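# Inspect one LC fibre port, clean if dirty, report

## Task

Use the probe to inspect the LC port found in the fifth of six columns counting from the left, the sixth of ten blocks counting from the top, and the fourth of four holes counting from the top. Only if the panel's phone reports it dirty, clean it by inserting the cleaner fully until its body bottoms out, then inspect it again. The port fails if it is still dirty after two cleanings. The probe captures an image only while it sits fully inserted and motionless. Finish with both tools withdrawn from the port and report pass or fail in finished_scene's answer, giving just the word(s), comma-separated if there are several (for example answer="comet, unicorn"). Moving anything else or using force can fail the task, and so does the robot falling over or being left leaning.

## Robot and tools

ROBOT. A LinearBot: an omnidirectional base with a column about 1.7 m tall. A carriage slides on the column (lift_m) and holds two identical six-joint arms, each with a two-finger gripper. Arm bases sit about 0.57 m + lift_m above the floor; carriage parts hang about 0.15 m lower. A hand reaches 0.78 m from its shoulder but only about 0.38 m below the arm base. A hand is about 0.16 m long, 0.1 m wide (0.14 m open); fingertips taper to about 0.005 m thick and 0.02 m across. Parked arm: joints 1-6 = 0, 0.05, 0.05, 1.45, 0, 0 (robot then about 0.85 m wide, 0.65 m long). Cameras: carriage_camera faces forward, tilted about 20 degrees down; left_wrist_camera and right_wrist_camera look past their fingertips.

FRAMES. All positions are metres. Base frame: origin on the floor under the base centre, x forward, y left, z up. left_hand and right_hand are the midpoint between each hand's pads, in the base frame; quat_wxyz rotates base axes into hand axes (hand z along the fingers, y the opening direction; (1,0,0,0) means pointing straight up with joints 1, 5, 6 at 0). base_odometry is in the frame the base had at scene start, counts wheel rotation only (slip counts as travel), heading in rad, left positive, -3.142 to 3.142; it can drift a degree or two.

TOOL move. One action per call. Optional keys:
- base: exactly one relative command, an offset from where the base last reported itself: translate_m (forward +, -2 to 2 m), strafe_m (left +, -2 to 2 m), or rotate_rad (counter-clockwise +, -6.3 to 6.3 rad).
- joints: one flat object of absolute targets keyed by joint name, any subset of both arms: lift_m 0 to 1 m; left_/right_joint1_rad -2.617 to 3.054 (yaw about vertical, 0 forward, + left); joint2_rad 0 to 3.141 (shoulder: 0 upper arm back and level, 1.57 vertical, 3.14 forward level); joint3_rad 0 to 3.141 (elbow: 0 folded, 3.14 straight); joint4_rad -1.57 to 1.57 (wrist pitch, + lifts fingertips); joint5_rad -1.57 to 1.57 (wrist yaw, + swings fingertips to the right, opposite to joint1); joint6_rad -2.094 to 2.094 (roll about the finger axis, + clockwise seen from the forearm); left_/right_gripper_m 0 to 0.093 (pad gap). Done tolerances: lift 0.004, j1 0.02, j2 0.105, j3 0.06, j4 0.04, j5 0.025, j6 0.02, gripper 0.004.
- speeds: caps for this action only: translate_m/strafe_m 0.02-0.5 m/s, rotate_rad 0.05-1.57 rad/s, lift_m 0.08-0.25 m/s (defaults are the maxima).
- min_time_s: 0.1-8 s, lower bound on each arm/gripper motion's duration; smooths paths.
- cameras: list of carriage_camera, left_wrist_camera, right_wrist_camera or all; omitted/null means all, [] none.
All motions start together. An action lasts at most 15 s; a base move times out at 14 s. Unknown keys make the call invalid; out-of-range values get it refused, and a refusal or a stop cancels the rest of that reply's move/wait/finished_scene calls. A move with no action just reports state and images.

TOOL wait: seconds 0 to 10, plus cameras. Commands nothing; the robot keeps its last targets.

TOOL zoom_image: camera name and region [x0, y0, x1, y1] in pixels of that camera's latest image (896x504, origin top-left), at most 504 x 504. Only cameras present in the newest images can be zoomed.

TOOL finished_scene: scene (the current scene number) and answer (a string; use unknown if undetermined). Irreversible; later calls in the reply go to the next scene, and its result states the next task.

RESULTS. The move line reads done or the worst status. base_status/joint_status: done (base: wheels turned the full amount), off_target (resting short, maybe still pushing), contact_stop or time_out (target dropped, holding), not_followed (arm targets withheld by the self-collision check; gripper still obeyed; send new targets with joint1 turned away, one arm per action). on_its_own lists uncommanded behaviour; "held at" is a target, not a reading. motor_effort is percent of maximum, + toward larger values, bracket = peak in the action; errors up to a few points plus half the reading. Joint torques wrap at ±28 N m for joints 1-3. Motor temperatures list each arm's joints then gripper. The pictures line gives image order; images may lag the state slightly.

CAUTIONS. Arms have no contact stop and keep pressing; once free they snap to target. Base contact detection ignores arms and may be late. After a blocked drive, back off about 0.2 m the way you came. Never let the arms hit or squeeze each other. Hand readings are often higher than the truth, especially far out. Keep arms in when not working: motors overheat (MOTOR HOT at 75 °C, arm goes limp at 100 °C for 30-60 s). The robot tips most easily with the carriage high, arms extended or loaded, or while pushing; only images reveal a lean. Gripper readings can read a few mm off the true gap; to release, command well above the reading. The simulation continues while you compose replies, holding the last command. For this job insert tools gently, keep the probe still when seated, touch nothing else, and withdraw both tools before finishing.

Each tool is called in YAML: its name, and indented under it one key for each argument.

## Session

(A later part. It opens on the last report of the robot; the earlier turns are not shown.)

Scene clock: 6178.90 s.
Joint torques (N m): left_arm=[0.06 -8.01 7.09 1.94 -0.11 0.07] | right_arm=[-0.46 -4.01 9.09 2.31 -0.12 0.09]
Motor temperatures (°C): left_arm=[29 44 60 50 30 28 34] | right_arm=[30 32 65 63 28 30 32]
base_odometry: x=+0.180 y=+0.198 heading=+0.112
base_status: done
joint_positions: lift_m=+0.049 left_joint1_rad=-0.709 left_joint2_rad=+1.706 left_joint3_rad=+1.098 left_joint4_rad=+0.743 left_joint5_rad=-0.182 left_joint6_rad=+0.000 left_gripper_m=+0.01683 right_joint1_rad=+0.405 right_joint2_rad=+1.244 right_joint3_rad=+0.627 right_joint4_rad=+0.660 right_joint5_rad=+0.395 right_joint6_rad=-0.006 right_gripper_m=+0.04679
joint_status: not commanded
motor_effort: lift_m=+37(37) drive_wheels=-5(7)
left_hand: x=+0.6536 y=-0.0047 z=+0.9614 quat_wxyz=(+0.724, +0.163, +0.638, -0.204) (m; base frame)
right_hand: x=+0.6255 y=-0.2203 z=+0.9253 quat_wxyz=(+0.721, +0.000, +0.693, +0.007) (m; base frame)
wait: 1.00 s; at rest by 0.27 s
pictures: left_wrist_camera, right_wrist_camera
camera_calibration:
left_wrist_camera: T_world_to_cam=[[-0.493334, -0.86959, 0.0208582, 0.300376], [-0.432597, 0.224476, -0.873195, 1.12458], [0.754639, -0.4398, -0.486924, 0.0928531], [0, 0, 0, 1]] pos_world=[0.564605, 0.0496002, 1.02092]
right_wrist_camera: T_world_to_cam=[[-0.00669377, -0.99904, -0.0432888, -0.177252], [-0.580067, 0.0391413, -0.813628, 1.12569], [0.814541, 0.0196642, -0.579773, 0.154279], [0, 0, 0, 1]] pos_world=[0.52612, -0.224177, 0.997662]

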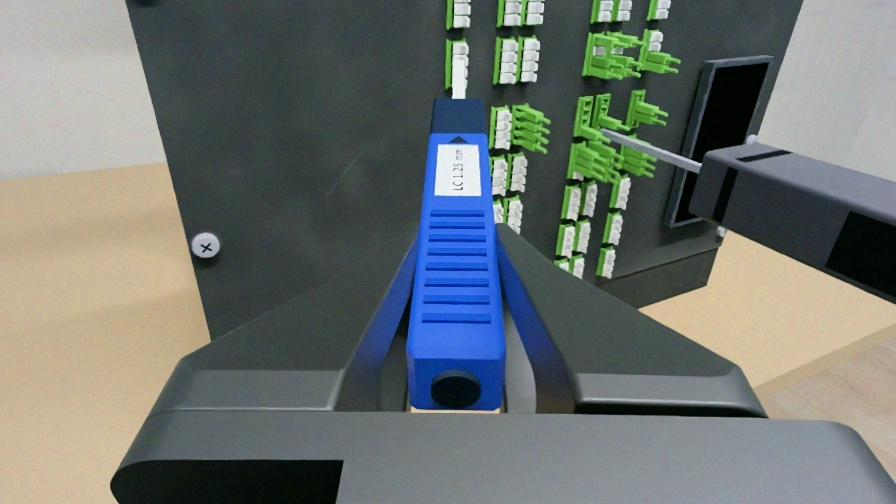

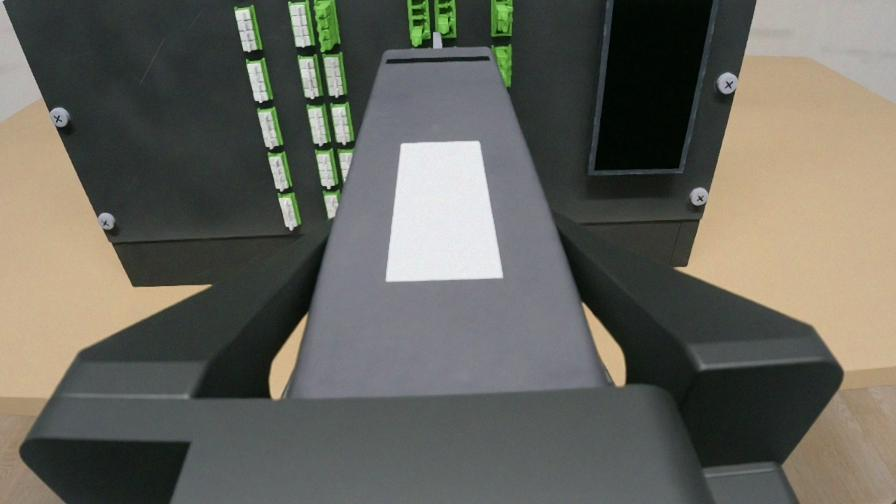

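move:
  joints: {"right_joint1_rad": 0.3925}
  min_time_s: 1.5
  cameras: []

move:
  joints: {"right_joint1_rad": 0.3985, "right_joint5_rad": 0.394}
  min_time_s: 1.0
  cameras: []

wait:
  seconds: 1
  cameras: ["right_wrist_camera", "left_wrist_camera"]

zoom_image:
  camera: "right_wrist_camera"
  region: [425, 22, 453, 50]

zoom_image:
  camera: "left_wrist_camera"
  region: [592, 116, 620, 134]

Scene clock: 6302.63 s.
Joint torques (N m): left_arm=[0.08 -7.99 7.1 1.93 -0.11 0.07] | right_arm=[-0.44 -4.01 9.07 2.32 -0.11 0.09]
Motor temperatures (°C): left_arm=[29 44 60 50 30 28 34] | right_arm=[30 32 65 63 28 30 32]
move: done
base_odometry: x=+0.180 y=+0.198 heading=+0.112
base_status: not commanded
joint_positions: lift_m=+0.049 left_joint1_rad=-0.709 left_joint2_rad=+1.706 left_joint3_rad=+1.098 left_joint4_rad=+0.743 left_joint5_rad=-0.182 left_joint6_rad=+0.000 left_gripper_m=+0.01683 right_joint1_rad=+0.399 right_joint2_rad=+1.244 right_joint3_rad=+0.627 right_joint4_rad=+0.660 right_joint5_rad=+0.395 right_joint6_rad=-0.006 right_gripper_m=+0.04679
joint_status: all done
motor_effort: lift_m=+37(37) drive_wheels=-5(5)
left_hand: x=+0.6536 y=-0.0047 z=+0.9614 quat_wxyz=(+0.724, +0.163, +0.638, -0.204) (m; base frame)
right_hand: x=+0.6261 y=-0.2227 z=+0.9253 quat_wxyz=(+0.721, +0.002, +0.693, +0.005) (m; base frame)
pictures: none
No camera images: "cameras" was empty.

Scene clock: 6303.93 s.
Joint torques (N m): left_arm=[0.05 -7.97 7.1 1.93 -0.11 0.08] | right_arm=[0.03 -4.01 9.14 2.32 -0.01 0.09]
Motor temperatures (°C): left_arm=[29 44 60 50 30 28 34] | right_arm=[30 32 65 63 28 30 32]
move: done
base_odometry: x=+0.180 y=+0.198 heading=+0.112
base_status: not commanded
joint_positions: lift_m=+0.049 left_joint1_rad=-0.709 left_joint2_rad=+1.706 left_joint3_rad=+1.098 left_joint4_rad=+0.743 left_joint5_rad=-0.182 left_joint6_rad=+0.000 left_gripper_m=+0.01683 right_joint1_rad=+0.399 right_joint2_rad=+1.244 right_joint3_rad=+0.627 right_joint4_rad=+0.660 right_joint5_rad=+0.395 right_joint6_rad=-0.006 right_gripper_m=+0.04679
joint_status: all done
motor_effort: lift_m=+37(37) drive_wheels=-5(5)
left_hand: x=+0.6536 y=-0.0047 z=+0.9614 quat_wxyz=(+0.724, +0.163, +0.638, -0.204) (m; base frame)
right_hand: x=+0.6261 y=-0.2227 z=+0.9253 quat_wxyz=(+0.721, +0.002, +0.693, +0.005) (m; base frame)
pictures: none
No camera images: "cameras" was empty.

Scene clock: 6304.93 s.
Joint torques (N m): left_arm=[0.05 -7.95 7.1 1.93 -0.11 0.08] | right_arm=[0.02 -4.01 9.11 2.31 -0.01 0.09]
Motor temperatures (°C): left_arm=[29 44 60 50 30 28 34] | right_arm=[30 32 65 63 28 30 32]
base_odometry: x=+0.180 y=+0.198 heading=+0.112
base_status: not commanded
joint_positions: lift_m=+0.049 left_joint1_rad=-0.709 left_joint2_rad=+1.706 left_joint3_rad=+1.098 left_joint4_rad=+0.743 left_joint5_rad=-0.182 left_joint6_rad=+0.000 left_gripper_m=+0.01683 right_joint1_rad=+0.399 right_joint2_rad=+1.244 right_joint3_rad=+0.627 right_joint4_rad=+0.660 right_joint5_rad=+0.395 right_joint6_rad=-0.006 right_gripper_m=+0.04679
joint_status: all done
motor_effort: lift_m=+37(37) drive_wheels=-5(5)
left_hand: x=+0.6536 y=-0.0047 z=+0.9614 quat_wxyz=(+0.724, +0.163, +0.638, -0.204) (m; base frame)
right_hand: x=+0.6261 y=-0.2227 z=+0.9253 quat_wxyz=(+0.721, +0.002, +0.693, +0.005) (m; base frame)
wait: 1.00 s; at rest by 0.27 s
pictures: left_wrist_camera, right_wrist_camera
camera_calibration:
left_wrist_camera: T_world_to_cam=[[-0.493334, -0.86959, 0.0208582, 0.300376], [-0.432597, 0.224476, -0.873195, 1.12458], [0.754639, -0.4398, -0.486924, 0.0928531], [0, 0, 0, 1]] pos_world=[0.564605, 0.0496002, 1.02092]
right_wrist_camera: T_world_to_cam=[[-0.0128502, -0.998979, -0.0432997, -0.175787], [-0.579832, 0.0427238, -0.813615, 1.12671], [0.814634, 0.0146514, -0.57979, 0.152752], [0, 0, 0, 1]] pos_world=[0.526609, -0.225983, 0.997662]

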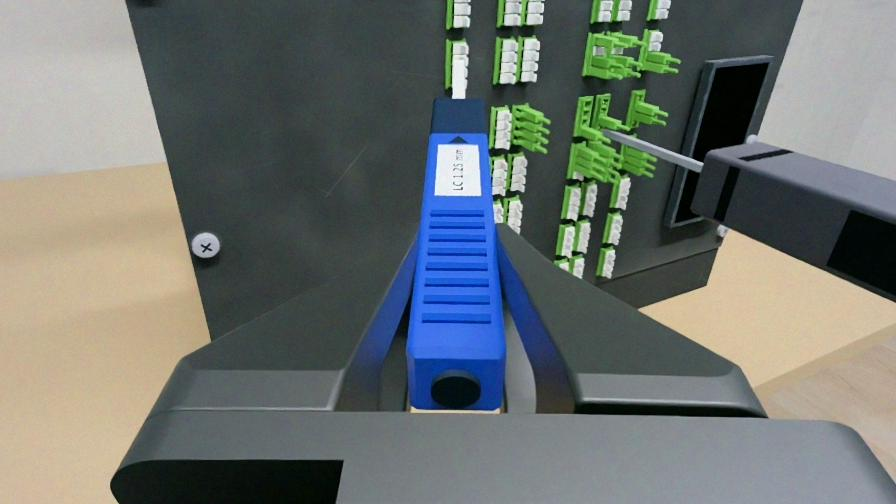

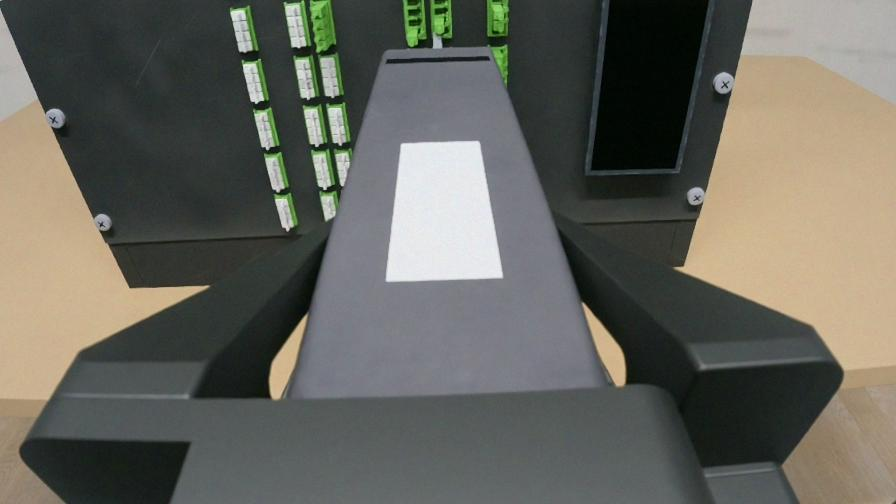

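Scaled by 18.000 from the camera's 896x504 image, which has a finer 1280x720 frame.

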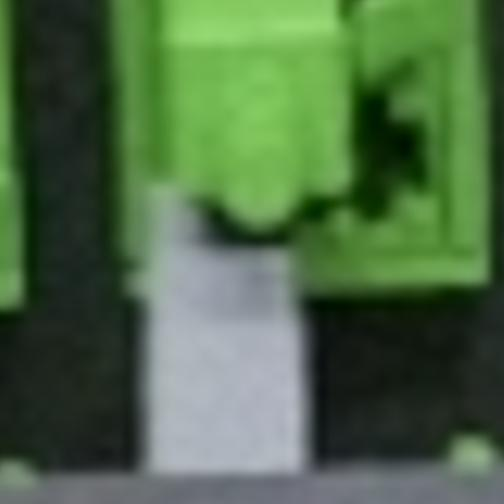

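Scaled by 18.000 from the camera's 896x504 image, which has a finer 1280x720 frame.

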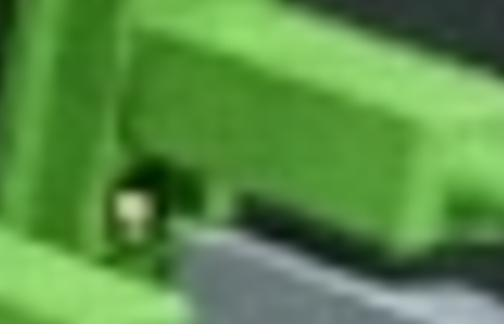

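move:
  joints: {"right_joint5_rad": 0.410}
  min_time_s: 1.5
  cameras: []

Scene clock: 6335.53 s.
Joint torques (N m): left_arm=[0.05 -7.99 7.12 1.94 -0.11 0.07] | right_arm=[0.02 -4.04 9.11 2.31 0.12 0.1]
Motor temperatures (°C): left_arm=[29 44 60 50 30 28 34] | right_arm=[30 32 65 63 28 30 32]
move: done
base_odometry: x=+0.180 y=+0.198 heading=+0.112
base_status: not commanded
joint_positions: lift_m=+0.049 left_joint1_rad=-0.709 left_joint2_rad=+1.706 left_joint3_rad=+1.098 left_joint4_rad=+0.743 left_joint5_rad=-0.182 left_joint6_rad=+0.000 left_gripper_m=+0.01683 right_joint1_rad=+0.399 right_joint2_rad=+1.244 right_joint3_rad=+0.627 right_joint4_rad=+0.660 right_joint5_rad=+0.399 right_joint6_rad=-0.006 right_gripper_m=+0.04679
joint_status: all done
motor_effort: lift_m=+37(37) drive_wheels=-5(5)
left_hand: x=+0.6536 y=-0.0047 z=+0.9614 quat_wxyz=(+0.724, +0.163, +0.638, -0.204) (m; base frame)
right_hand: x=+0.6261 y=-0.2234 z=+0.9253 quat_wxyz=(+0.721, +0.004, +0.693, +0.004) (m; base frame)
pictures: none
No camera images: "cameras" was empty.

move:
  joints: {"right_joint5_rad": 0.399, "lift_m": 0.0502}
  min_time_s: 1.0
  cameras: []

wait:
  seconds: 1
  cameras: ["right_wrist_camera", "left_wrist_camera"]

zoom_image:
  camera: "right_wrist_camera"
  region: [425, 22, 453, 50]

zoom_image:
  camera: "left_wrist_camera"
  region: [592, 116, 620, 134]

Scene clock: 6346.23 s.
Joint torques (N m): left_arm=[0.08 -7.99 7.12 1.93 -0.11 0.08] | right_arm=[0.01 -4.03 9.11 2.31 -0.01 0.1]
Motor temperatures (°C): left_arm=[29 44 60 50 30 28 34] | right_arm=[30 32 65 63 28 30 32]
move: done
base_odometry: x=+0.180 y=+0.198 heading=+0.112
base_status: not commanded
joint_positions: lift_m=+0.050 left_joint1_rad=-0.709 left_joint2_rad=+1.706 left_joint3_rad=+1.098 left_joint4_rad=+0.743 left_joint5_rad=-0.182 left_joint6_rad=+0.000 left_gripper_m=+0.01683 right_joint1_rad=+0.399 right_joint2_rad=+1.244 right_joint3_rad=+0.627 right_joint4_rad=+0.660 right_joint5_rad=+0.400 right_joint6_rad=-0.006 right_gripper_m=+0.04679
joint_status: all done
motor_effort: lift_m=+38(40) drive_wheels=-5(5)
left_hand: x=+0.6536 y=-0.0047 z=+0.9620 quat_wxyz=(+0.724, +0.163, +0.638, -0.204) (m; base frame)
right_hand: x=+0.6261 y=-0.2235 z=+0.9260 quat_wxyz=(+0.721, +0.004, +0.693, +0.004) (m; base frame)
pictures: none
No camera images: "cameras" was empty.

Scene clock: 6347.23 s.
Joint torques (N m): left_arm=[0.03 -7.98 7.08 1.94 -0.11 0.08] | right_arm=[0.02 -4 9.11 2.32 -0.01 0.08]
Motor temperatures (°C): left_arm=[29 44 60 50 30 28 34] | right_arm=[30 32 65 63 28 30 32]
base_odometry: x=+0.180 y=+0.198 heading=+0.112
base_status: not commanded
joint_positions: lift_m=+0.050 left_joint1_rad=-0.709 left_joint2_rad=+1.706 left_joint3_rad=+1.098 left_joint4_rad=+0.743 left_joint5_rad=-0.182 left_joint6_rad=+0.000 left_gripper_m=+0.01683 right_joint1_rad=+0.399 right_joint2_rad=+1.244 right_joint3_rad=+0.627 right_joint4_rad=+0.660 right_joint5_rad=+0.400 right_joint6_rad=-0.006 right_gripper_m=+0.04679
joint_status: all done
motor_effort: lift_m=+38(40) drive_wheels=-5(5)
left_hand: x=+0.6536 y=-0.0047 z=+0.9620 quat_wxyz=(+0.724, +0.163, +0.638, -0.204) (m; base frame)
right_hand: x=+0.6261 y=-0.2235 z=+0.9260 quat_wxyz=(+0.721, +0.004, +0.693, +0.004) (m; base frame)
wait: 1.00 s; at rest by 0.27 s
pictures: left_wrist_camera, right_wrist_camera
camera_calibration:
left_wrist_camera: T_world_to_cam=[[-0.493334, -0.86959, 0.0208582, 0.300364], [-0.432597, 0.224476, -0.873195, 1.1251], [0.754639, -0.4398, -0.486924, 0.0931452], [0, 0, 0, 1]] pos_world=[0.564605, 0.0496002, 1.02152]
right_wrist_camera: T_world_to_cam=[[-0.0173699, -0.998897, -0.043623, -0.173444], [-0.579409, 0.0456132, -0.81376, 1.12779], [0.814852, 0.0111407, -0.579562, 0.151976], [0, 0, 0, 1]] pos_world=[0.5266, -0.226388, 0.998262]

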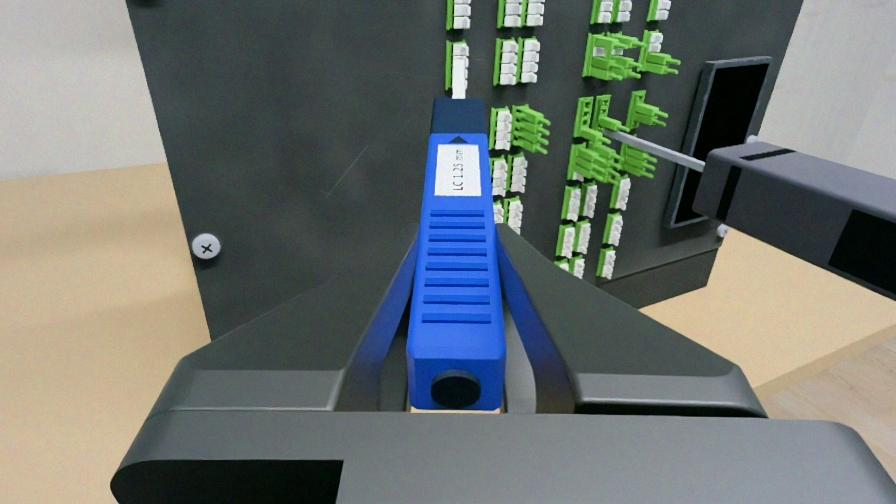

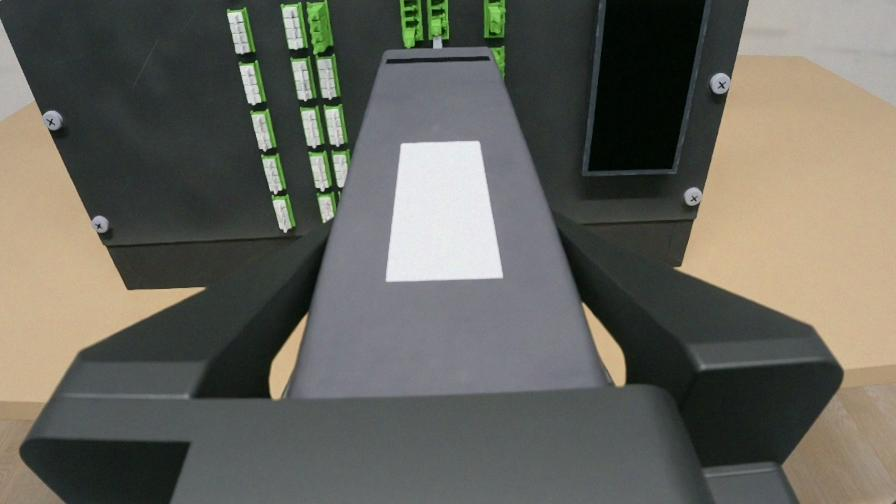

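Scaled by 18.000 from the camera's 896x504 image, which has a finer 1280x720 frame.

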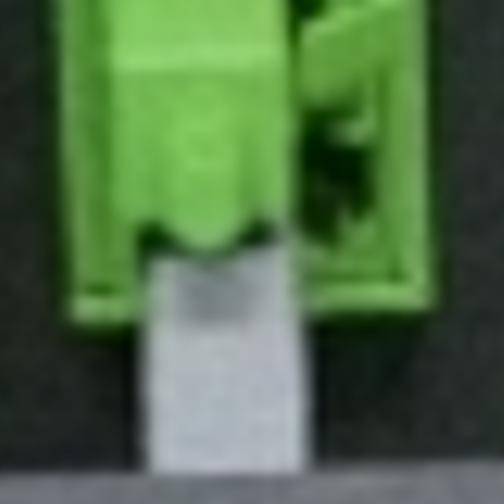

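Scaled by 18.000 from the camera's 896x504 image, which has a finer 1280x720 frame.

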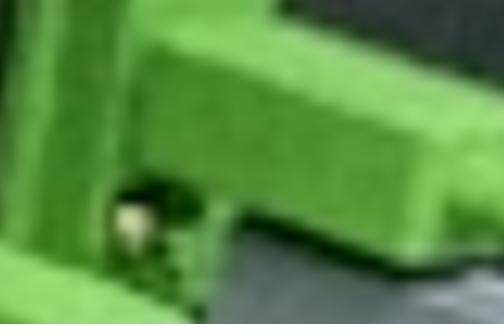

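zoom_image:
  camera: "left_wrist_camera"
  region: [596, 122, 616, 136]

zoom_image:
  camera: "right_wrist_camera"
  region: [424, 26, 448, 42]

Scaled by 25.200 from the camera's 896x504 image, which has a finer 1280x720 frame.

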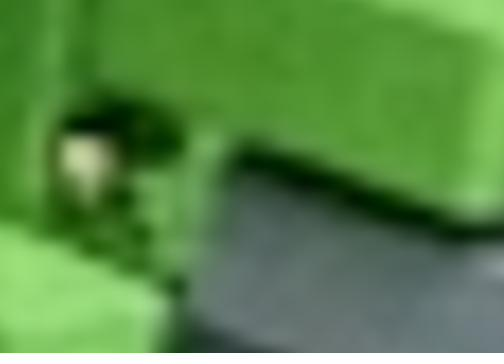

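Scaled by 21.000 from the camera's 896x504 image, which has a finer 1280x720 frame.

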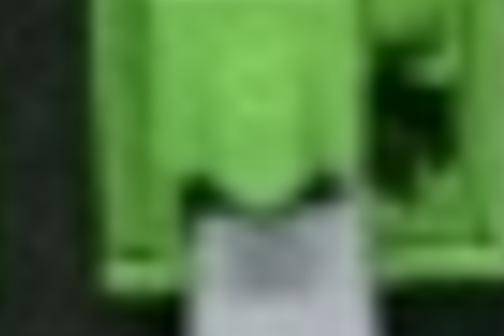

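zoom_image:
  camera: "left_wrist_camera"
  region: [594, 92, 618, 116]

zoom_image:
  camera: "left_wrist_camera"
  region: [592, 110, 622, 140]

zoom_image:
  camera: "right_wrist_camera"
  region: [424, 0, 454, 30]

Scaled by 21.000 from the camera's 896x504 image, which has a finer 1280x720 frame.

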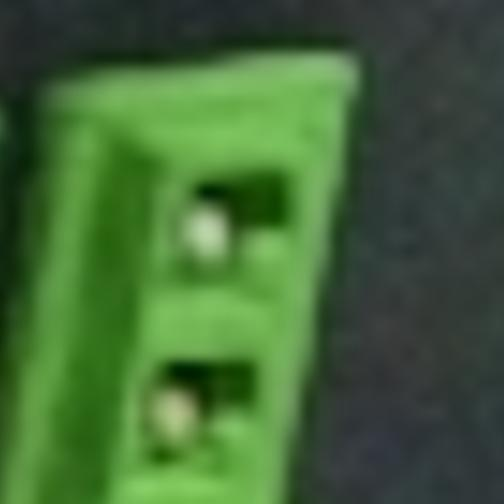

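Scaled by 16.800 from the camera's 896x504 image, which has a finer 1280x720 frame.

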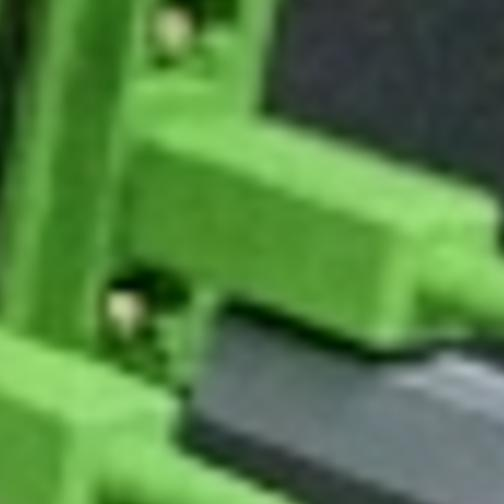

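Scaled by 16.800 from the camera's 896x504 image, which has a finer 1280x720 frame.

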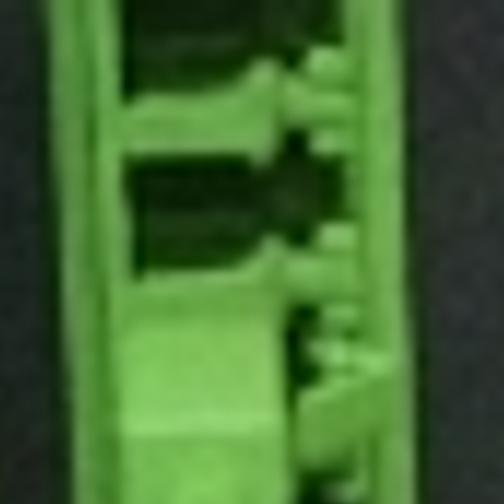

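move:
  base: {"translate_m": 0.004}
  speeds: {"translate_m": 0.02}
  cameras: []

wait:
  seconds: 1
  cameras: ["right_wrist_camera", "left_wrist_camera"]

zoom_image:
  camera: "right_wrist_camera"
  region: [425, 22, 453, 50]

zoom_image:
  camera: "left_wrist_camera"
  region: [594, 120, 614, 134]

Scene clock: 6454.27 s.
Joint torques (N m): left_arm=[0.06 -8.06 7.02 1.93 -0.11 0.07] | right_arm=[0.02 -4.07 9.13 2.29 0 0.09]
Motor temperatures (°C): left_arm=[29 44 60 50 30 28 34] | right_arm=[30 32 66 63 28 30 32]
move: done
base_odometry: x=+0.184 y=+0.199 heading=+0.113
base_status: done
joint_positions: lift_m=+0.050 left_joint1_rad=-0.710 left_joint2_rad=+1.706 left_joint3_rad=+1.098 left_joint4_rad=+0.743 left_joint5_rad=-0.182 left_joint6_rad=+0.000 left_gripper_m=+0.01683 right_joint1_rad=+0.399 right_joint2_rad=+1.244 right_joint3_rad=+0.627 right_joint4_rad=+0.661 right_joint5_rad=+0.400 right_joint6_rad=-0.006 right_gripper_m=+0.04679
joint_status: not commanded
motor_effort: lift_m=+38(38) drive_wheels=+2(9)
left_hand: x=+0.6535 y=-0.0048 z=+0.9620 quat_wxyz=(+0.724, +0.163, +0.638, -0.204) (m; base frame)
right_hand: x=+0.6261 y=-0.2235 z=+0.9261 quat_wxyz=(+0.721, +0.004, +0.693, +0.004) (m; base frame)
pictures: none
No camera images: "cameras" was empty.

Scene clock: 6455.27 s.
Joint torques (N m): left_arm=[0.09 -7.98 7.08 1.95 -0.11 0.08] | right_arm=[0.02 -4 9.13 2.31 -0.02 0.09]
Motor temperatures (°C): left_arm=[29 44 60 50 30 28 34] | right_arm=[30 32 66 63 28 30 32]
base_odometry: x=+0.184 y=+0.199 heading=+0.113
base_status: done
joint_positions: lift_m=+0.050 left_joint1_rad=-0.710 left_joint2_rad=+1.706 left_joint3_rad=+1.098 left_joint4_rad=+0.743 left_joint5_rad=-0.182 left_joint6_rad=+0.000 left_gripper_m=+0.01683 right_joint1_rad=+0.399 right_joint2_rad=+1.244 right_joint3_rad=+0.627 right_joint4_rad=+0.661 right_joint5_rad=+0.400 right_joint6_rad=-0.006 right_gripper_m=+0.04679
joint_status: not commanded
motor_effort: lift_m=+38(38) drive_wheels=+2(9)
left_hand: x=+0.6535 y=-0.0048 z=+0.9620 quat_wxyz=(+0.724, +0.163, +0.638, -0.204) (m; base frame)
right_hand: x=+0.6261 y=-0.2235 z=+0.9261 quat_wxyz=(+0.721, +0.004, +0.693, +0.004) (m; base frame)
wait: 1.00 s; at rest by 0.27 s
pictures: left_wrist_camera, right_wrist_camera
camera_calibration:
left_wrist_camera: T_world_to_cam=[[-0.493644, -0.869414, 0.0208562, 0.300395], [-0.432493, 0.224618, -0.87321, 1.12503], [0.754497, -0.440075, -0.486897, 0.0932433], [0, 0, 0, 1]] pos_world=[0.564505, 0.0494994, 1.02152]
right_wrist_camera: T_world_to_cam=[[-0.0173895, -0.998887, -0.0438501, -0.173204], [-0.579114, 0.0458137, -0.813958, 1.12788], [0.815061, 0.0112399, -0.579266, 0.151592], [0, 0, 0, 1]] pos_world=[0.5266, -0.226387, 0.998262]

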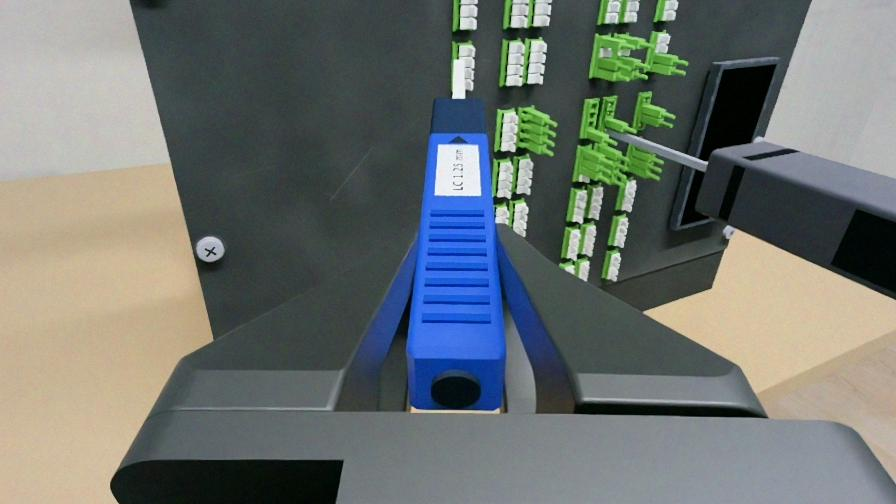

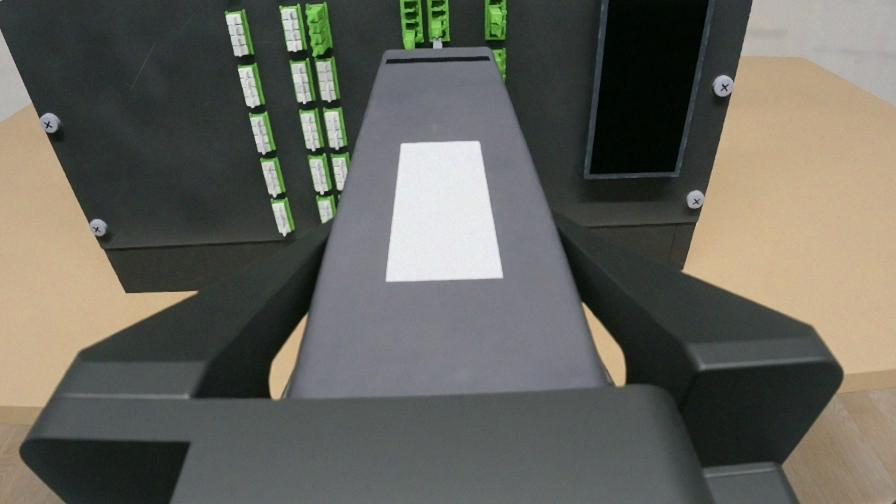

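Scaled by 18.000 from the camera's 896x504 image, which has a finer 1280x720 frame.

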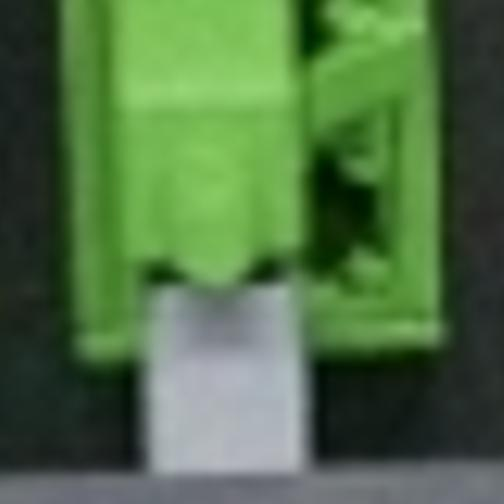

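Scaled by 25.200 from the camera's 896x504 image, which has a finer 1280x720 frame.

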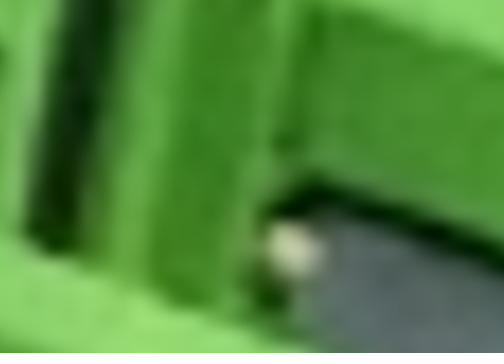

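move:
  base: {"translate_m": 0.004}
  speeds: {"translate_m": 0.02}
  cameras: []

wait:
  seconds: 1
  cameras: ["right_wrist_camera", "left_wrist_camera"]

zoom_image:
  camera: "right_wrist_camera"
  region: [425, 22, 453, 50]

zoom_image:
  camera: "left_wrist_camera"
  region: [594, 120, 614, 134]

Scene clock: 6471.40 s.
Joint torques (N m): left_arm=[0.08 -8.01 7.02 1.92 -0.11 0.08] | right_arm=[-0.8 -3.36 9.46 2.3 -0.17 0.09]
Motor temperatures (°C): left_arm=[29 44 60 50 30 28 34] | right_arm=[30 32 66 62 28 30 32]
move: done
base_odometry: x=+0.188 y=+0.199 heading=+0.113
base_status: done
joint_positions: lift_m=+0.050 left_joint1_rad=-0.710 left_joint2_rad=+1.706 left_joint3_rad=+1.098 left_joint4_rad=+0.743 left_joint5_rad=-0.182 left_joint6_rad=+0.000 left_gripper_m=+0.01683 right_joint1_rad=+0.409 right_joint2_rad=+1.237 right_joint3_rad=+0.623 right_joint4_rad=+0.661 right_joint5_rad=+0.414 right_joint6_rad=-0.006 right_gripper_m=+0.04679
joint_status: not commanded
motor_effort: lift_m=+38(38) drive_wheels=+7(8)
left_hand: x=+0.6535 y=-0.0048 z=+0.9620 quat_wxyz=(+0.724, +0.163, +0.638, -0.204) (m; base frame)
right_hand: x=+0.6238 y=-0.2227 z=+0.9265 quat_wxyz=(+0.722, +0.006, +0.692, +0.002) (m; base frame)
pictures: none
No camera images: "cameras" was empty.

Scene clock: 6472.40 s.
Joint torques (N m): left_arm=[0.06 -7.97 7.12 1.94 -0.11 0.07] | right_arm=[-0.8 -3.4 9.47 2.3 -0.17 0.09]
Motor temperatures (°C): left_arm=[29 44 60 50 30 28 34] | right_arm=[30 32 66 62 28 30 32]
base_odometry: x=+0.188 y=+0.199 heading=+0.113
base_status: done
joint_positions: lift_m=+0.050 left_joint1_rad=-0.710 left_joint2_rad=+1.706 left_joint3_rad=+1.098 left_joint4_rad=+0.743 left_joint5_rad=-0.182 left_joint6_rad=+0.000 left_gripper_m=+0.01683 right_joint1_rad=+0.409 right_joint2_rad=+1.237 right_joint3_rad=+0.623 right_joint4_rad=+0.661 right_joint5_rad=+0.414 right_joint6_rad=-0.006 right_gripper_m=+0.04679
joint_status: not commanded
motor_effort: lift_m=+38(38) drive_wheels=+7(8)
left_hand: x=+0.6535 y=-0.0048 z=+0.9620 quat_wxyz=(+0.724, +0.163, +0.638, -0.204) (m; base frame)
right_hand: x=+0.6238 y=-0.2227 z=+0.9265 quat_wxyz=(+0.722, +0.006, +0.692, +0.002) (m; base frame)
wait: 1.00 s; at rest by 0.27 s
pictures: left_wrist_camera, right_wrist_camera
camera_calibration:
left_wrist_camera: T_world_to_cam=[[-0.493644, -0.869414, 0.0208562, 0.300395], [-0.432493, 0.224618, -0.87321, 1.12503], [0.754497, -0.440075, -0.486897, 0.0932433], [0, 0, 0, 1]] pos_world=[0.564505, 0.0494994, 1.02152]
right_wrist_camera: T_world_to_cam=[[-0.0222089, -0.998721, -0.0454204, -0.167907], [-0.577359, 0.0499023, -0.814964, 1.12768], [0.816188, 0.00812441, -0.577729, 0.150888], [0, 0, 0, 1]] pos_world=[0.524192, -0.225192, 0.998561]

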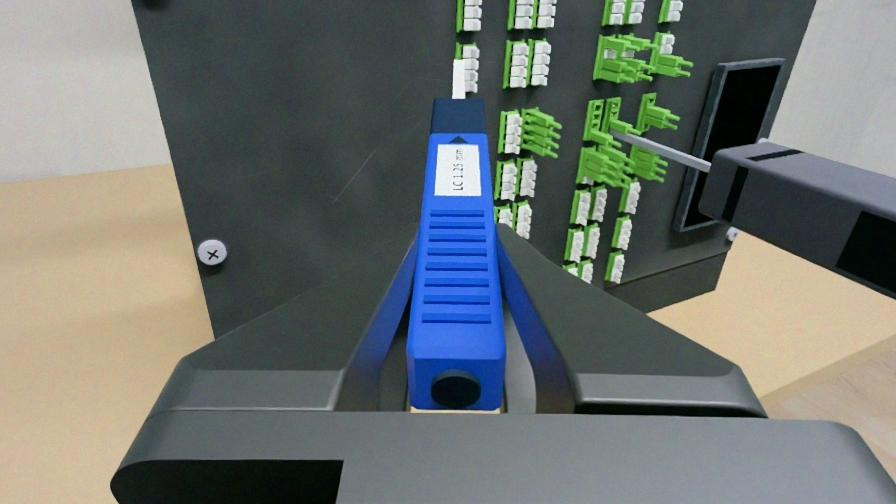

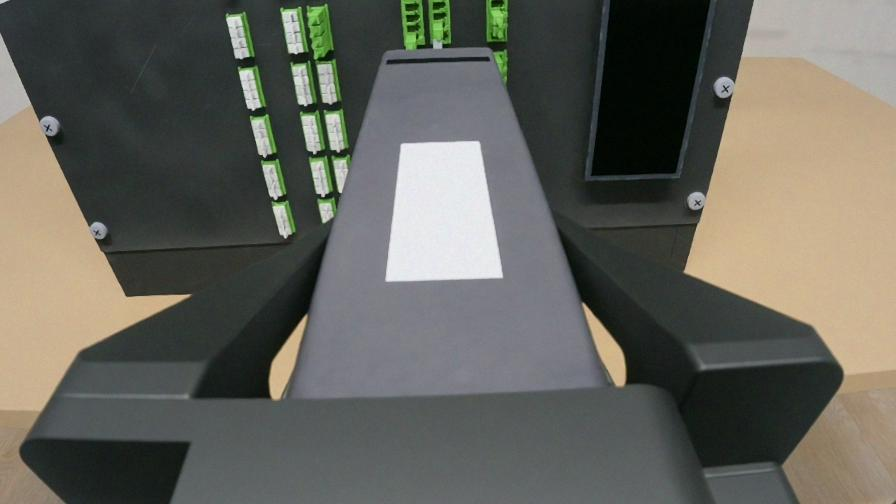

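Scaled by 18.000 from the camera's 896x504 image, which has a finer 1280x720 frame.

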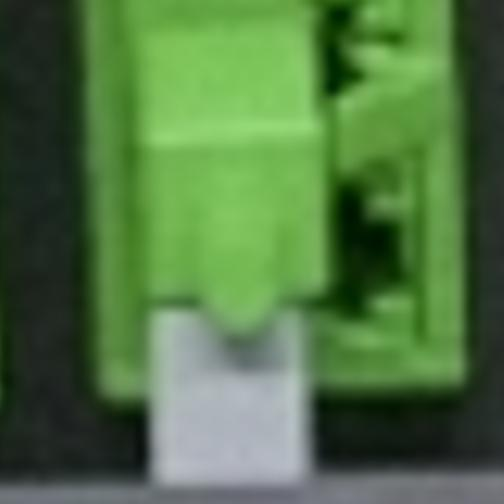

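Scaled by 25.200 from the camera's 896x504 image, which has a finer 1280x720 frame.

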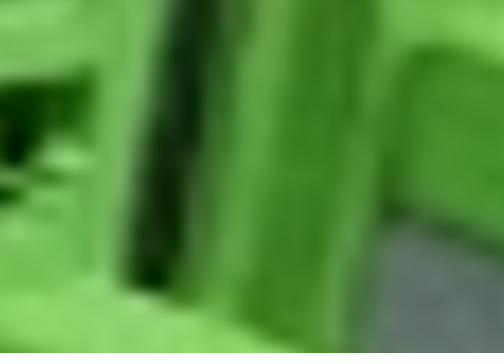

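move:
  base: {"translate_m": -0.005}
  speeds: {"translate_m": 0.02}
  cameras: []

move:
  joints: {"right_joint1_rad": 0.3925, "right_joint5_rad": 0.388}
  min_time_s: 1.5
  cameras: []

Scene clock: 6519.10 s.
Joint torques (N m): left_arm=[0.05 -8.09 7.12 1.93 -0.11 0.08] | right_arm=[-0.39 -3.63 9.51 2.3 -0.11 0.09]
Motor temperatures (°C): left_arm=[29 44 60 50 30 28 34] | right_arm=[30 31 65 62 28 30 32]
move: done
base_odometry: x=+0.183 y=+0.199 heading=+0.113
base_status: done
joint_positions: lift_m=+0.050 left_joint1_rad=-0.710 left_joint2_rad=+1.706 left_joint3_rad=+1.098 left_joint4_rad=+0.743 left_joint5_rad=-0.182 left_joint6_rad=+0.000 left_gripper_m=+0.01683 right_joint1_rad=+0.404 right_joint2_rad=+1.240 right_joint3_rad=+0.623 right_joint4_rad=+0.661 right_joint5_rad=+0.410 right_joint6_rad=-0.006 right_gripper_m=+0.04679
joint_status: not commanded
motor_effort: lift_m=+38(38) drive_wheels=-3(6)
left_hand: x=+0.6533 y=-0.0050 z=+0.9620 quat_wxyz=(+0.724, +0.164, +0.638, -0.205) (m; base frame)
right_hand: x=+0.6247 y=-0.2237 z=+0.9257 quat_wxyz=(+0.721, +0.006, +0.693, +0.002) (m; base frame)
pictures: none
No camera images: "cameras" was empty.

Scene clock: 6520.90 s.
Joint torques (N m): left_arm=[0.09 -7.98 7.1 1.94 -0.11 0.08] | right_arm=[-0.46 -3.63 9.47 2.3 -0.14 0.08]
Motor temperatures (°C): left_arm=[29 44 60 50 30 28 34] | right_arm=[30 31 65 62 28 30 32]
move: done
base_odometry: x=+0.183 y=+0.199 heading=+0.113
base_status: not commanded
joint_positions: lift_m=+0.050 left_joint1_rad=-0.710 left_joint2_rad=+1.706 left_joint3_rad=+1.098 left_joint4_rad=+0.743 left_joint5_rad=-0.182 left_joint6_rad=+0.000 left_gripper_m=+0.01683 right_joint1_rad=+0.399 right_joint2_rad=+1.240 right_joint3_rad=+0.623 right_joint4_rad=+0.661 right_joint5_rad=+0.400 right_joint6_rad=-0.006 right_gripper_m=+0.04679
joint_status: all done
motor_effort: lift_m=+38(38) drive_wheels=-3(3)
left_hand: x=+0.6533 y=-0.0050 z=+0.9620 quat_wxyz=(+0.724, +0.164, +0.638, -0.205) (m; base frame)
right_hand: x=+0.6252 y=-0.2242 z=+0.9257 quat_wxyz=(+0.721, +0.004, +0.693, +0.003) (m; base frame)
pictures: none
No camera images: "cameras" was empty.

move:
  joints: {"right_joint1_rad": 0.399, "right_joint5_rad": 0.399}
  min_time_s: 1.0
  cameras: []

wait:
  seconds: 1
  cameras: ["right_wrist_camera", "left_wrist_camera"]

zoom_image:
  camera: "right_wrist_camera"
  region: [425, 22, 453, 50]

zoom_image:
  camera: "left_wrist_camera"
  region: [594, 120, 614, 134]

Scene clock: 6531.57 s.
Joint torques (N m): left_arm=[0.09 -7.98 7.12 1.93 -0.11 0.08] | right_arm=[0.09 -3.63 9.46 2.3 0 0.09]
Motor temperatures (°C): left_arm=[29 44 60 50 30 28 34] | right_arm=[30 31 65 62 28 30 32]
move: done
base_odometry: x=+0.183 y=+0.199 heading=+0.113
base_status: not commanded
joint_positions: lift_m=+0.050 left_joint1_rad=-0.710 left_joint2_rad=+1.706 left_joint3_rad=+1.098 left_joint4_rad=+0.743 left_joint5_rad=-0.182 left_joint6_rad=+0.000 left_gripper_m=+0.01683 right_joint1_rad=+0.399 right_joint2_rad=+1.240 right_joint3_rad=+0.623 right_joint4_rad=+0.661 right_joint5_rad=+0.400 right_joint6_rad=-0.006 right_gripper_m=+0.04679
joint_status: all done
motor_effort: lift_m=+37(38) drive_wheels=-3(3)
left_hand: x=+0.6533 y=-0.0050 z=+0.9620 quat_wxyz=(+0.724, +0.164, +0.638, -0.205) (m; base frame)
right_hand: x=+0.6252 y=-0.2241 z=+0.9257 quat_wxyz=(+0.721, +0.004, +0.693, +0.003) (m; base frame)
pictures: none
No camera images: "cameras" was empty.

Scene clock: 6532.57 s.
Joint torques (N m): left_arm=[0.08 -7.99 7.1 1.94 -0.11 0.08] | right_arm=[0.1 -3.6 9.46 2.3 -0.01 0.09]
Motor temperatures (°C): left_arm=[29 44 60 50 30 28 34] | right_arm=[30 31 65 62 28 30 32]
base_odometry: x=+0.183 y=+0.199 heading=+0.113
base_status: not commanded
joint_positions: lift_m=+0.050 left_joint1_rad=-0.710 left_joint2_rad=+1.706 left_joint3_rad=+1.098 left_joint4_rad=+0.743 left_joint5_rad=-0.182 left_joint6_rad=+0.000 left_gripper_m=+0.01683 right_joint1_rad=+0.399 right_joint2_rad=+1.240 right_joint3_rad=+0.623 right_joint4_rad=+0.661 right_joint5_rad=+0.400 right_joint6_rad=-0.006 right_gripper_m=+0.04679
joint_status: all done
motor_effort: lift_m=+38(38) drive_wheels=-3(3)
left_hand: x=+0.6533 y=-0.0050 z=+0.9620 quat_wxyz=(+0.724, +0.164, +0.638, -0.205) (m; base frame)
right_hand: x=+0.6252 y=-0.2241 z=+0.9257 quat_wxyz=(+0.721, +0.004, +0.693, +0.003) (m; base frame)
wait: 1.00 s; at rest by 0.27 s
pictures: left_wrist_camera, right_wrist_camera
camera_calibration:
left_wrist_camera: T_world_to_cam=[[-0.494012, -0.869205, 0.0208356, 0.300389], [-0.432398, 0.224821, -0.873205, 1.12496], [0.754311, -0.440383, -0.486907, 0.0933608], [0, 0, 0, 1]] pos_world=[0.564405, 0.0492986, 1.02152]
right_wrist_camera: T_world_to_cam=[[-0.0181092, -0.998875, -0.0438256, -0.173477], [-0.579081, 0.0462109, -0.81396, 1.12721], [0.815069, 0.0106384, -0.579266, 0.152019], [0, 0, 0, 1]] pos_world=[0.525699, -0.226988, 0.997962]

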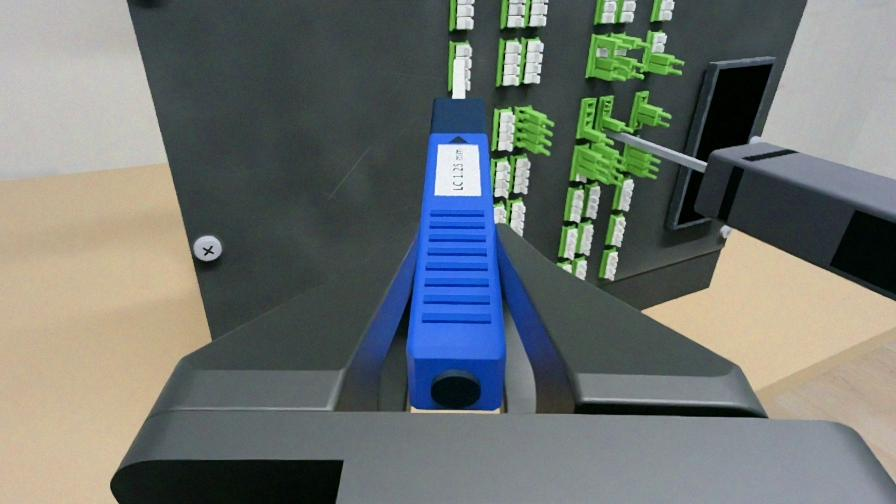

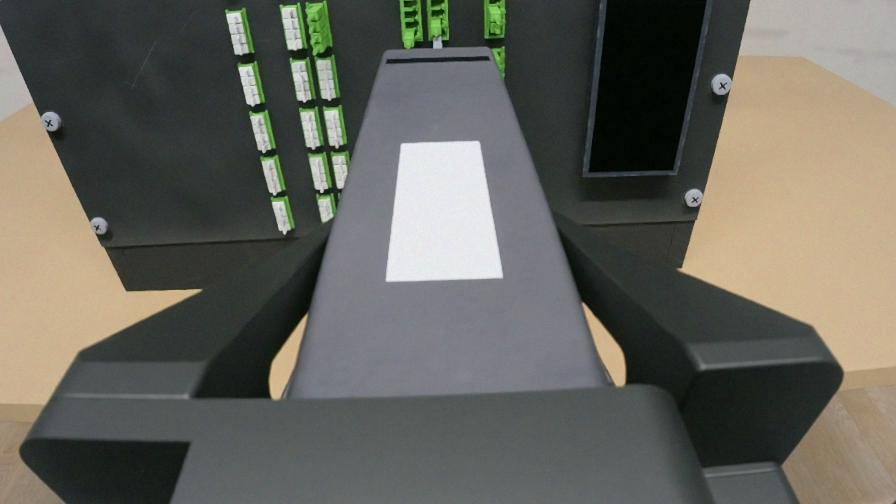

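Scaled by 18.000 from the camera's 896x504 image, which has a finer 1280x720 frame.

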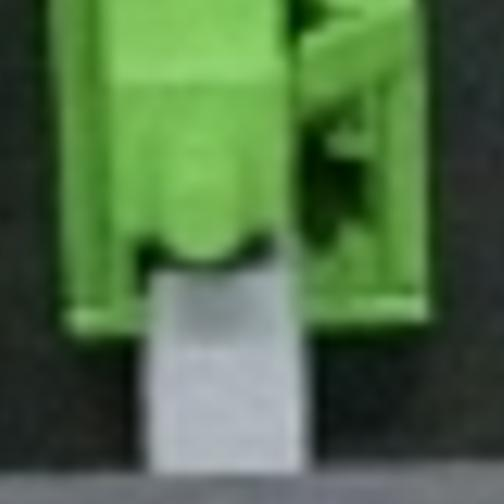

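Scaled by 25.200 from the camera's 896x504 image, which has a finer 1280x720 frame.

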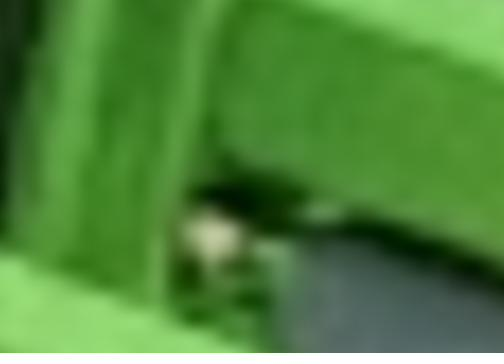

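move:
  joints: {"lift_m": 0.0505}
  cameras: []

move:
  base: {"translate_m": 0.0025}
  speeds: {"translate_m": 0.02}
  cameras: []

wait:
  seconds: 1
  cameras: ["right_wrist_camera", "left_wrist_camera"]

zoom_image:
  camera: "right_wrist_camera"
  region: [425, 22, 453, 50]

zoom_image:
  camera: "left_wrist_camera"
  region: [594, 120, 614, 134]

Scene clock: 6552.17 s.
Joint torques (N m): left_arm=[0.1 -7.98 7.1 1.94 -0.11 0.07] | right_arm=[0.08 -3.62 9.46 2.3 -0.02 0.09]
Motor temperatures (°C): left_arm=[29 44 60 50 30 28 34] | right_arm=[30 32 65 62 28 30 32]
move: done
base_odometry: x=+0.183 y=+0.199 heading=+0.113
base_status: not commanded
joint_positions: lift_m=+0.050 left_joint1_rad=-0.710 left_joint2_rad=+1.706 left_joint3_rad=+1.098 left_joint4_rad=+0.743 left_joint5_rad=-0.182 left_joint6_rad=+0.000 left_gripper_m=+0.01683 right_joint1_rad=+0.399 right_joint2_rad=+1.240 right_joint3_rad=+0.623 right_joint4_rad=+0.661 right_joint5_rad=+0.400 right_joint6_rad=-0.006 right_gripper_m=+0.04679
joint_status: all done
motor_effort: lift_m=+38(39) drive_wheels=-3(3)
left_hand: x=+0.6533 y=-0.0050 z=+0.9622 quat_wxyz=(+0.724, +0.164, +0.638, -0.205) (m; base frame)
right_hand: x=+0.6252 y=-0.2241 z=+0.9260 quat_wxyz=(+0.721, +0.004, +0.693, +0.003) (m; base frame)
pictures: none
No camera images: "cameras" was empty.

Scene clock: 6552.77 s.
Joint torques (N m): left_arm=[0.18 -8.03 7.09 1.92 -0.11 0.08] | right_arm=[0.06 -3.62 9.44 2.31 -0.02 0.09]
Motor temperatures (°C): left_arm=[29 44 60 50 30 28 34] | right_arm=[30 32 65 62 28 30 32]
move: done
base_odometry: x=+0.185 y=+0.199 heading=+0.113
base_status: done
joint_positions: lift_m=+0.050 left_joint1_rad=-0.710 left_joint2_rad=+1.706 left_joint3_rad=+1.098 left_joint4_rad=+0.743 left_joint5_rad=-0.182 left_joint6_rad=+0.000 left_gripper_m=+0.01683 right_joint1_rad=+0.399 right_joint2_rad=+1.240 right_joint3_rad=+0.623 right_joint4_rad=+0.661 right_joint5_rad=+0.400 right_joint6_rad=-0.006 right_gripper_m=+0.04679
joint_status: not commanded
motor_effort: lift_m=+38(38) drive_wheels=+0(5)
left_hand: x=+0.6533 y=-0.0050 z=+0.9622 quat_wxyz=(+0.724, +0.164, +0.638, -0.205) (m; base frame)
right_hand: x=+0.6252 y=-0.2241 z=+0.9261 quat_wxyz=(+0.721, +0.004, +0.693, +0.003) (m; base frame)
pictures: none
No camera images: "cameras" was empty.

Scene clock: 6553.77 s.
Joint torques (N m): left_arm=[0.1 -7.97 7.09 1.93 -0.11 0.07] | right_arm=[0.06 -3.62 9.46 2.3 -0.01 0.09]
Motor temperatures (°C): left_arm=[29 44 60 50 30 28 34] | right_arm=[30 32 65 62 28 30 32]
base_odometry: x=+0.185 y=+0.199 heading=+0.113
base_status: done
joint_positions: lift_m=+0.050 left_joint1_rad=-0.710 left_joint2_rad=+1.706 left_joint3_rad=+1.098 left_joint4_rad=+0.743 left_joint5_rad=-0.182 left_joint6_rad=+0.000 left_gripper_m=+0.01683 right_joint1_rad=+0.399 right_joint2_rad=+1.240 right_joint3_rad=+0.623 right_joint4_rad=+0.661 right_joint5_rad=+0.400 right_joint6_rad=-0.006 right_gripper_m=+0.04679
joint_status: not commanded
motor_effort: lift_m=+38(38) drive_wheels=+0(5)
left_hand: x=+0.6533 y=-0.0050 z=+0.9622 quat_wxyz=(+0.724, +0.164, +0.638, -0.205) (m; base frame)
right_hand: x=+0.6252 y=-0.2241 z=+0.9261 quat_wxyz=(+0.721, +0.004, +0.693, +0.003) (m; base frame)
wait: 1.00 s; at rest by 0.27 s
pictures: left_wrist_camera, right_wrist_camera
camera_calibration:
left_wrist_camera: T_world_to_cam=[[-0.494012, -0.869205, 0.0208356, 0.300385], [-0.432398, 0.224821, -0.873205, 1.12514], [0.754311, -0.440383, -0.486907, 0.0934581], [0, 0, 0, 1]] pos_world=[0.564405, 0.0492986, 1.02172]
right_wrist_camera: T_world_to_cam=[[-0.0180706, -0.998869, -0.0439718, -0.173338], [-0.578788, 0.0463115, -0.814162, 1.12747], [0.815278, 0.010738, -0.578971, 0.151893], [0, 0, 0, 1]] pos_world=[0.525599, -0.226988, 0.998262]

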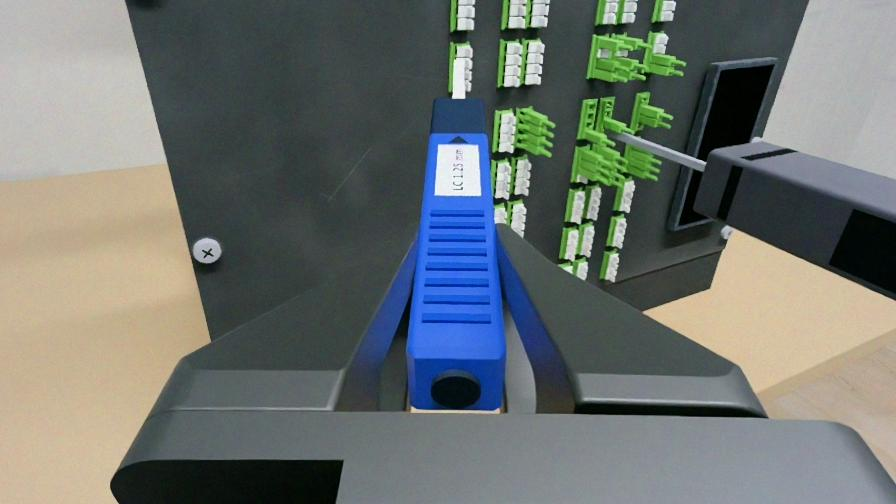

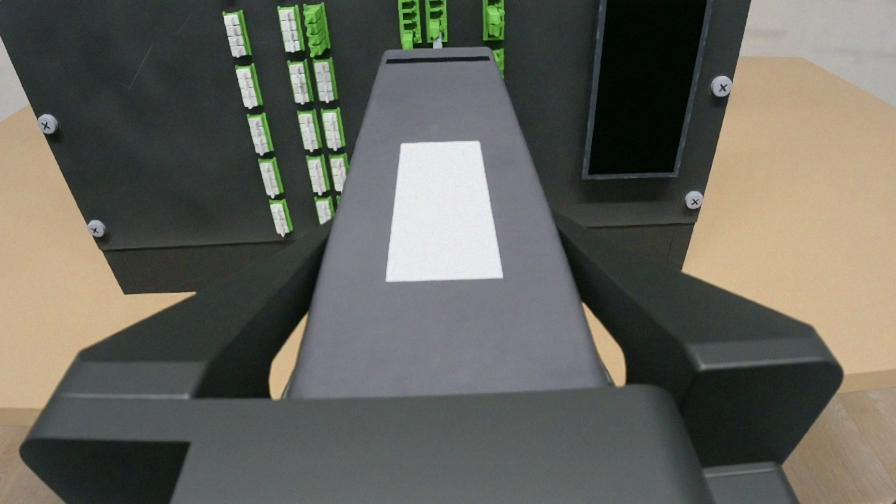

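Scaled by 18.000 from the camera's 896x504 image, which has a finer 1280x720 frame.

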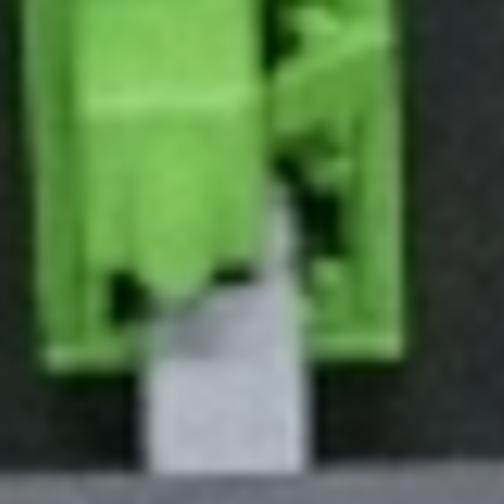

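Scaled by 25.200 from the camera's 896x504 image, which has a finer 1280x720 frame.

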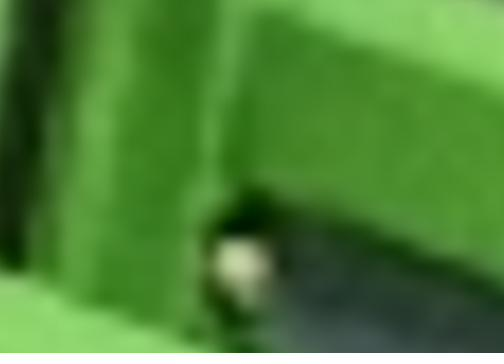

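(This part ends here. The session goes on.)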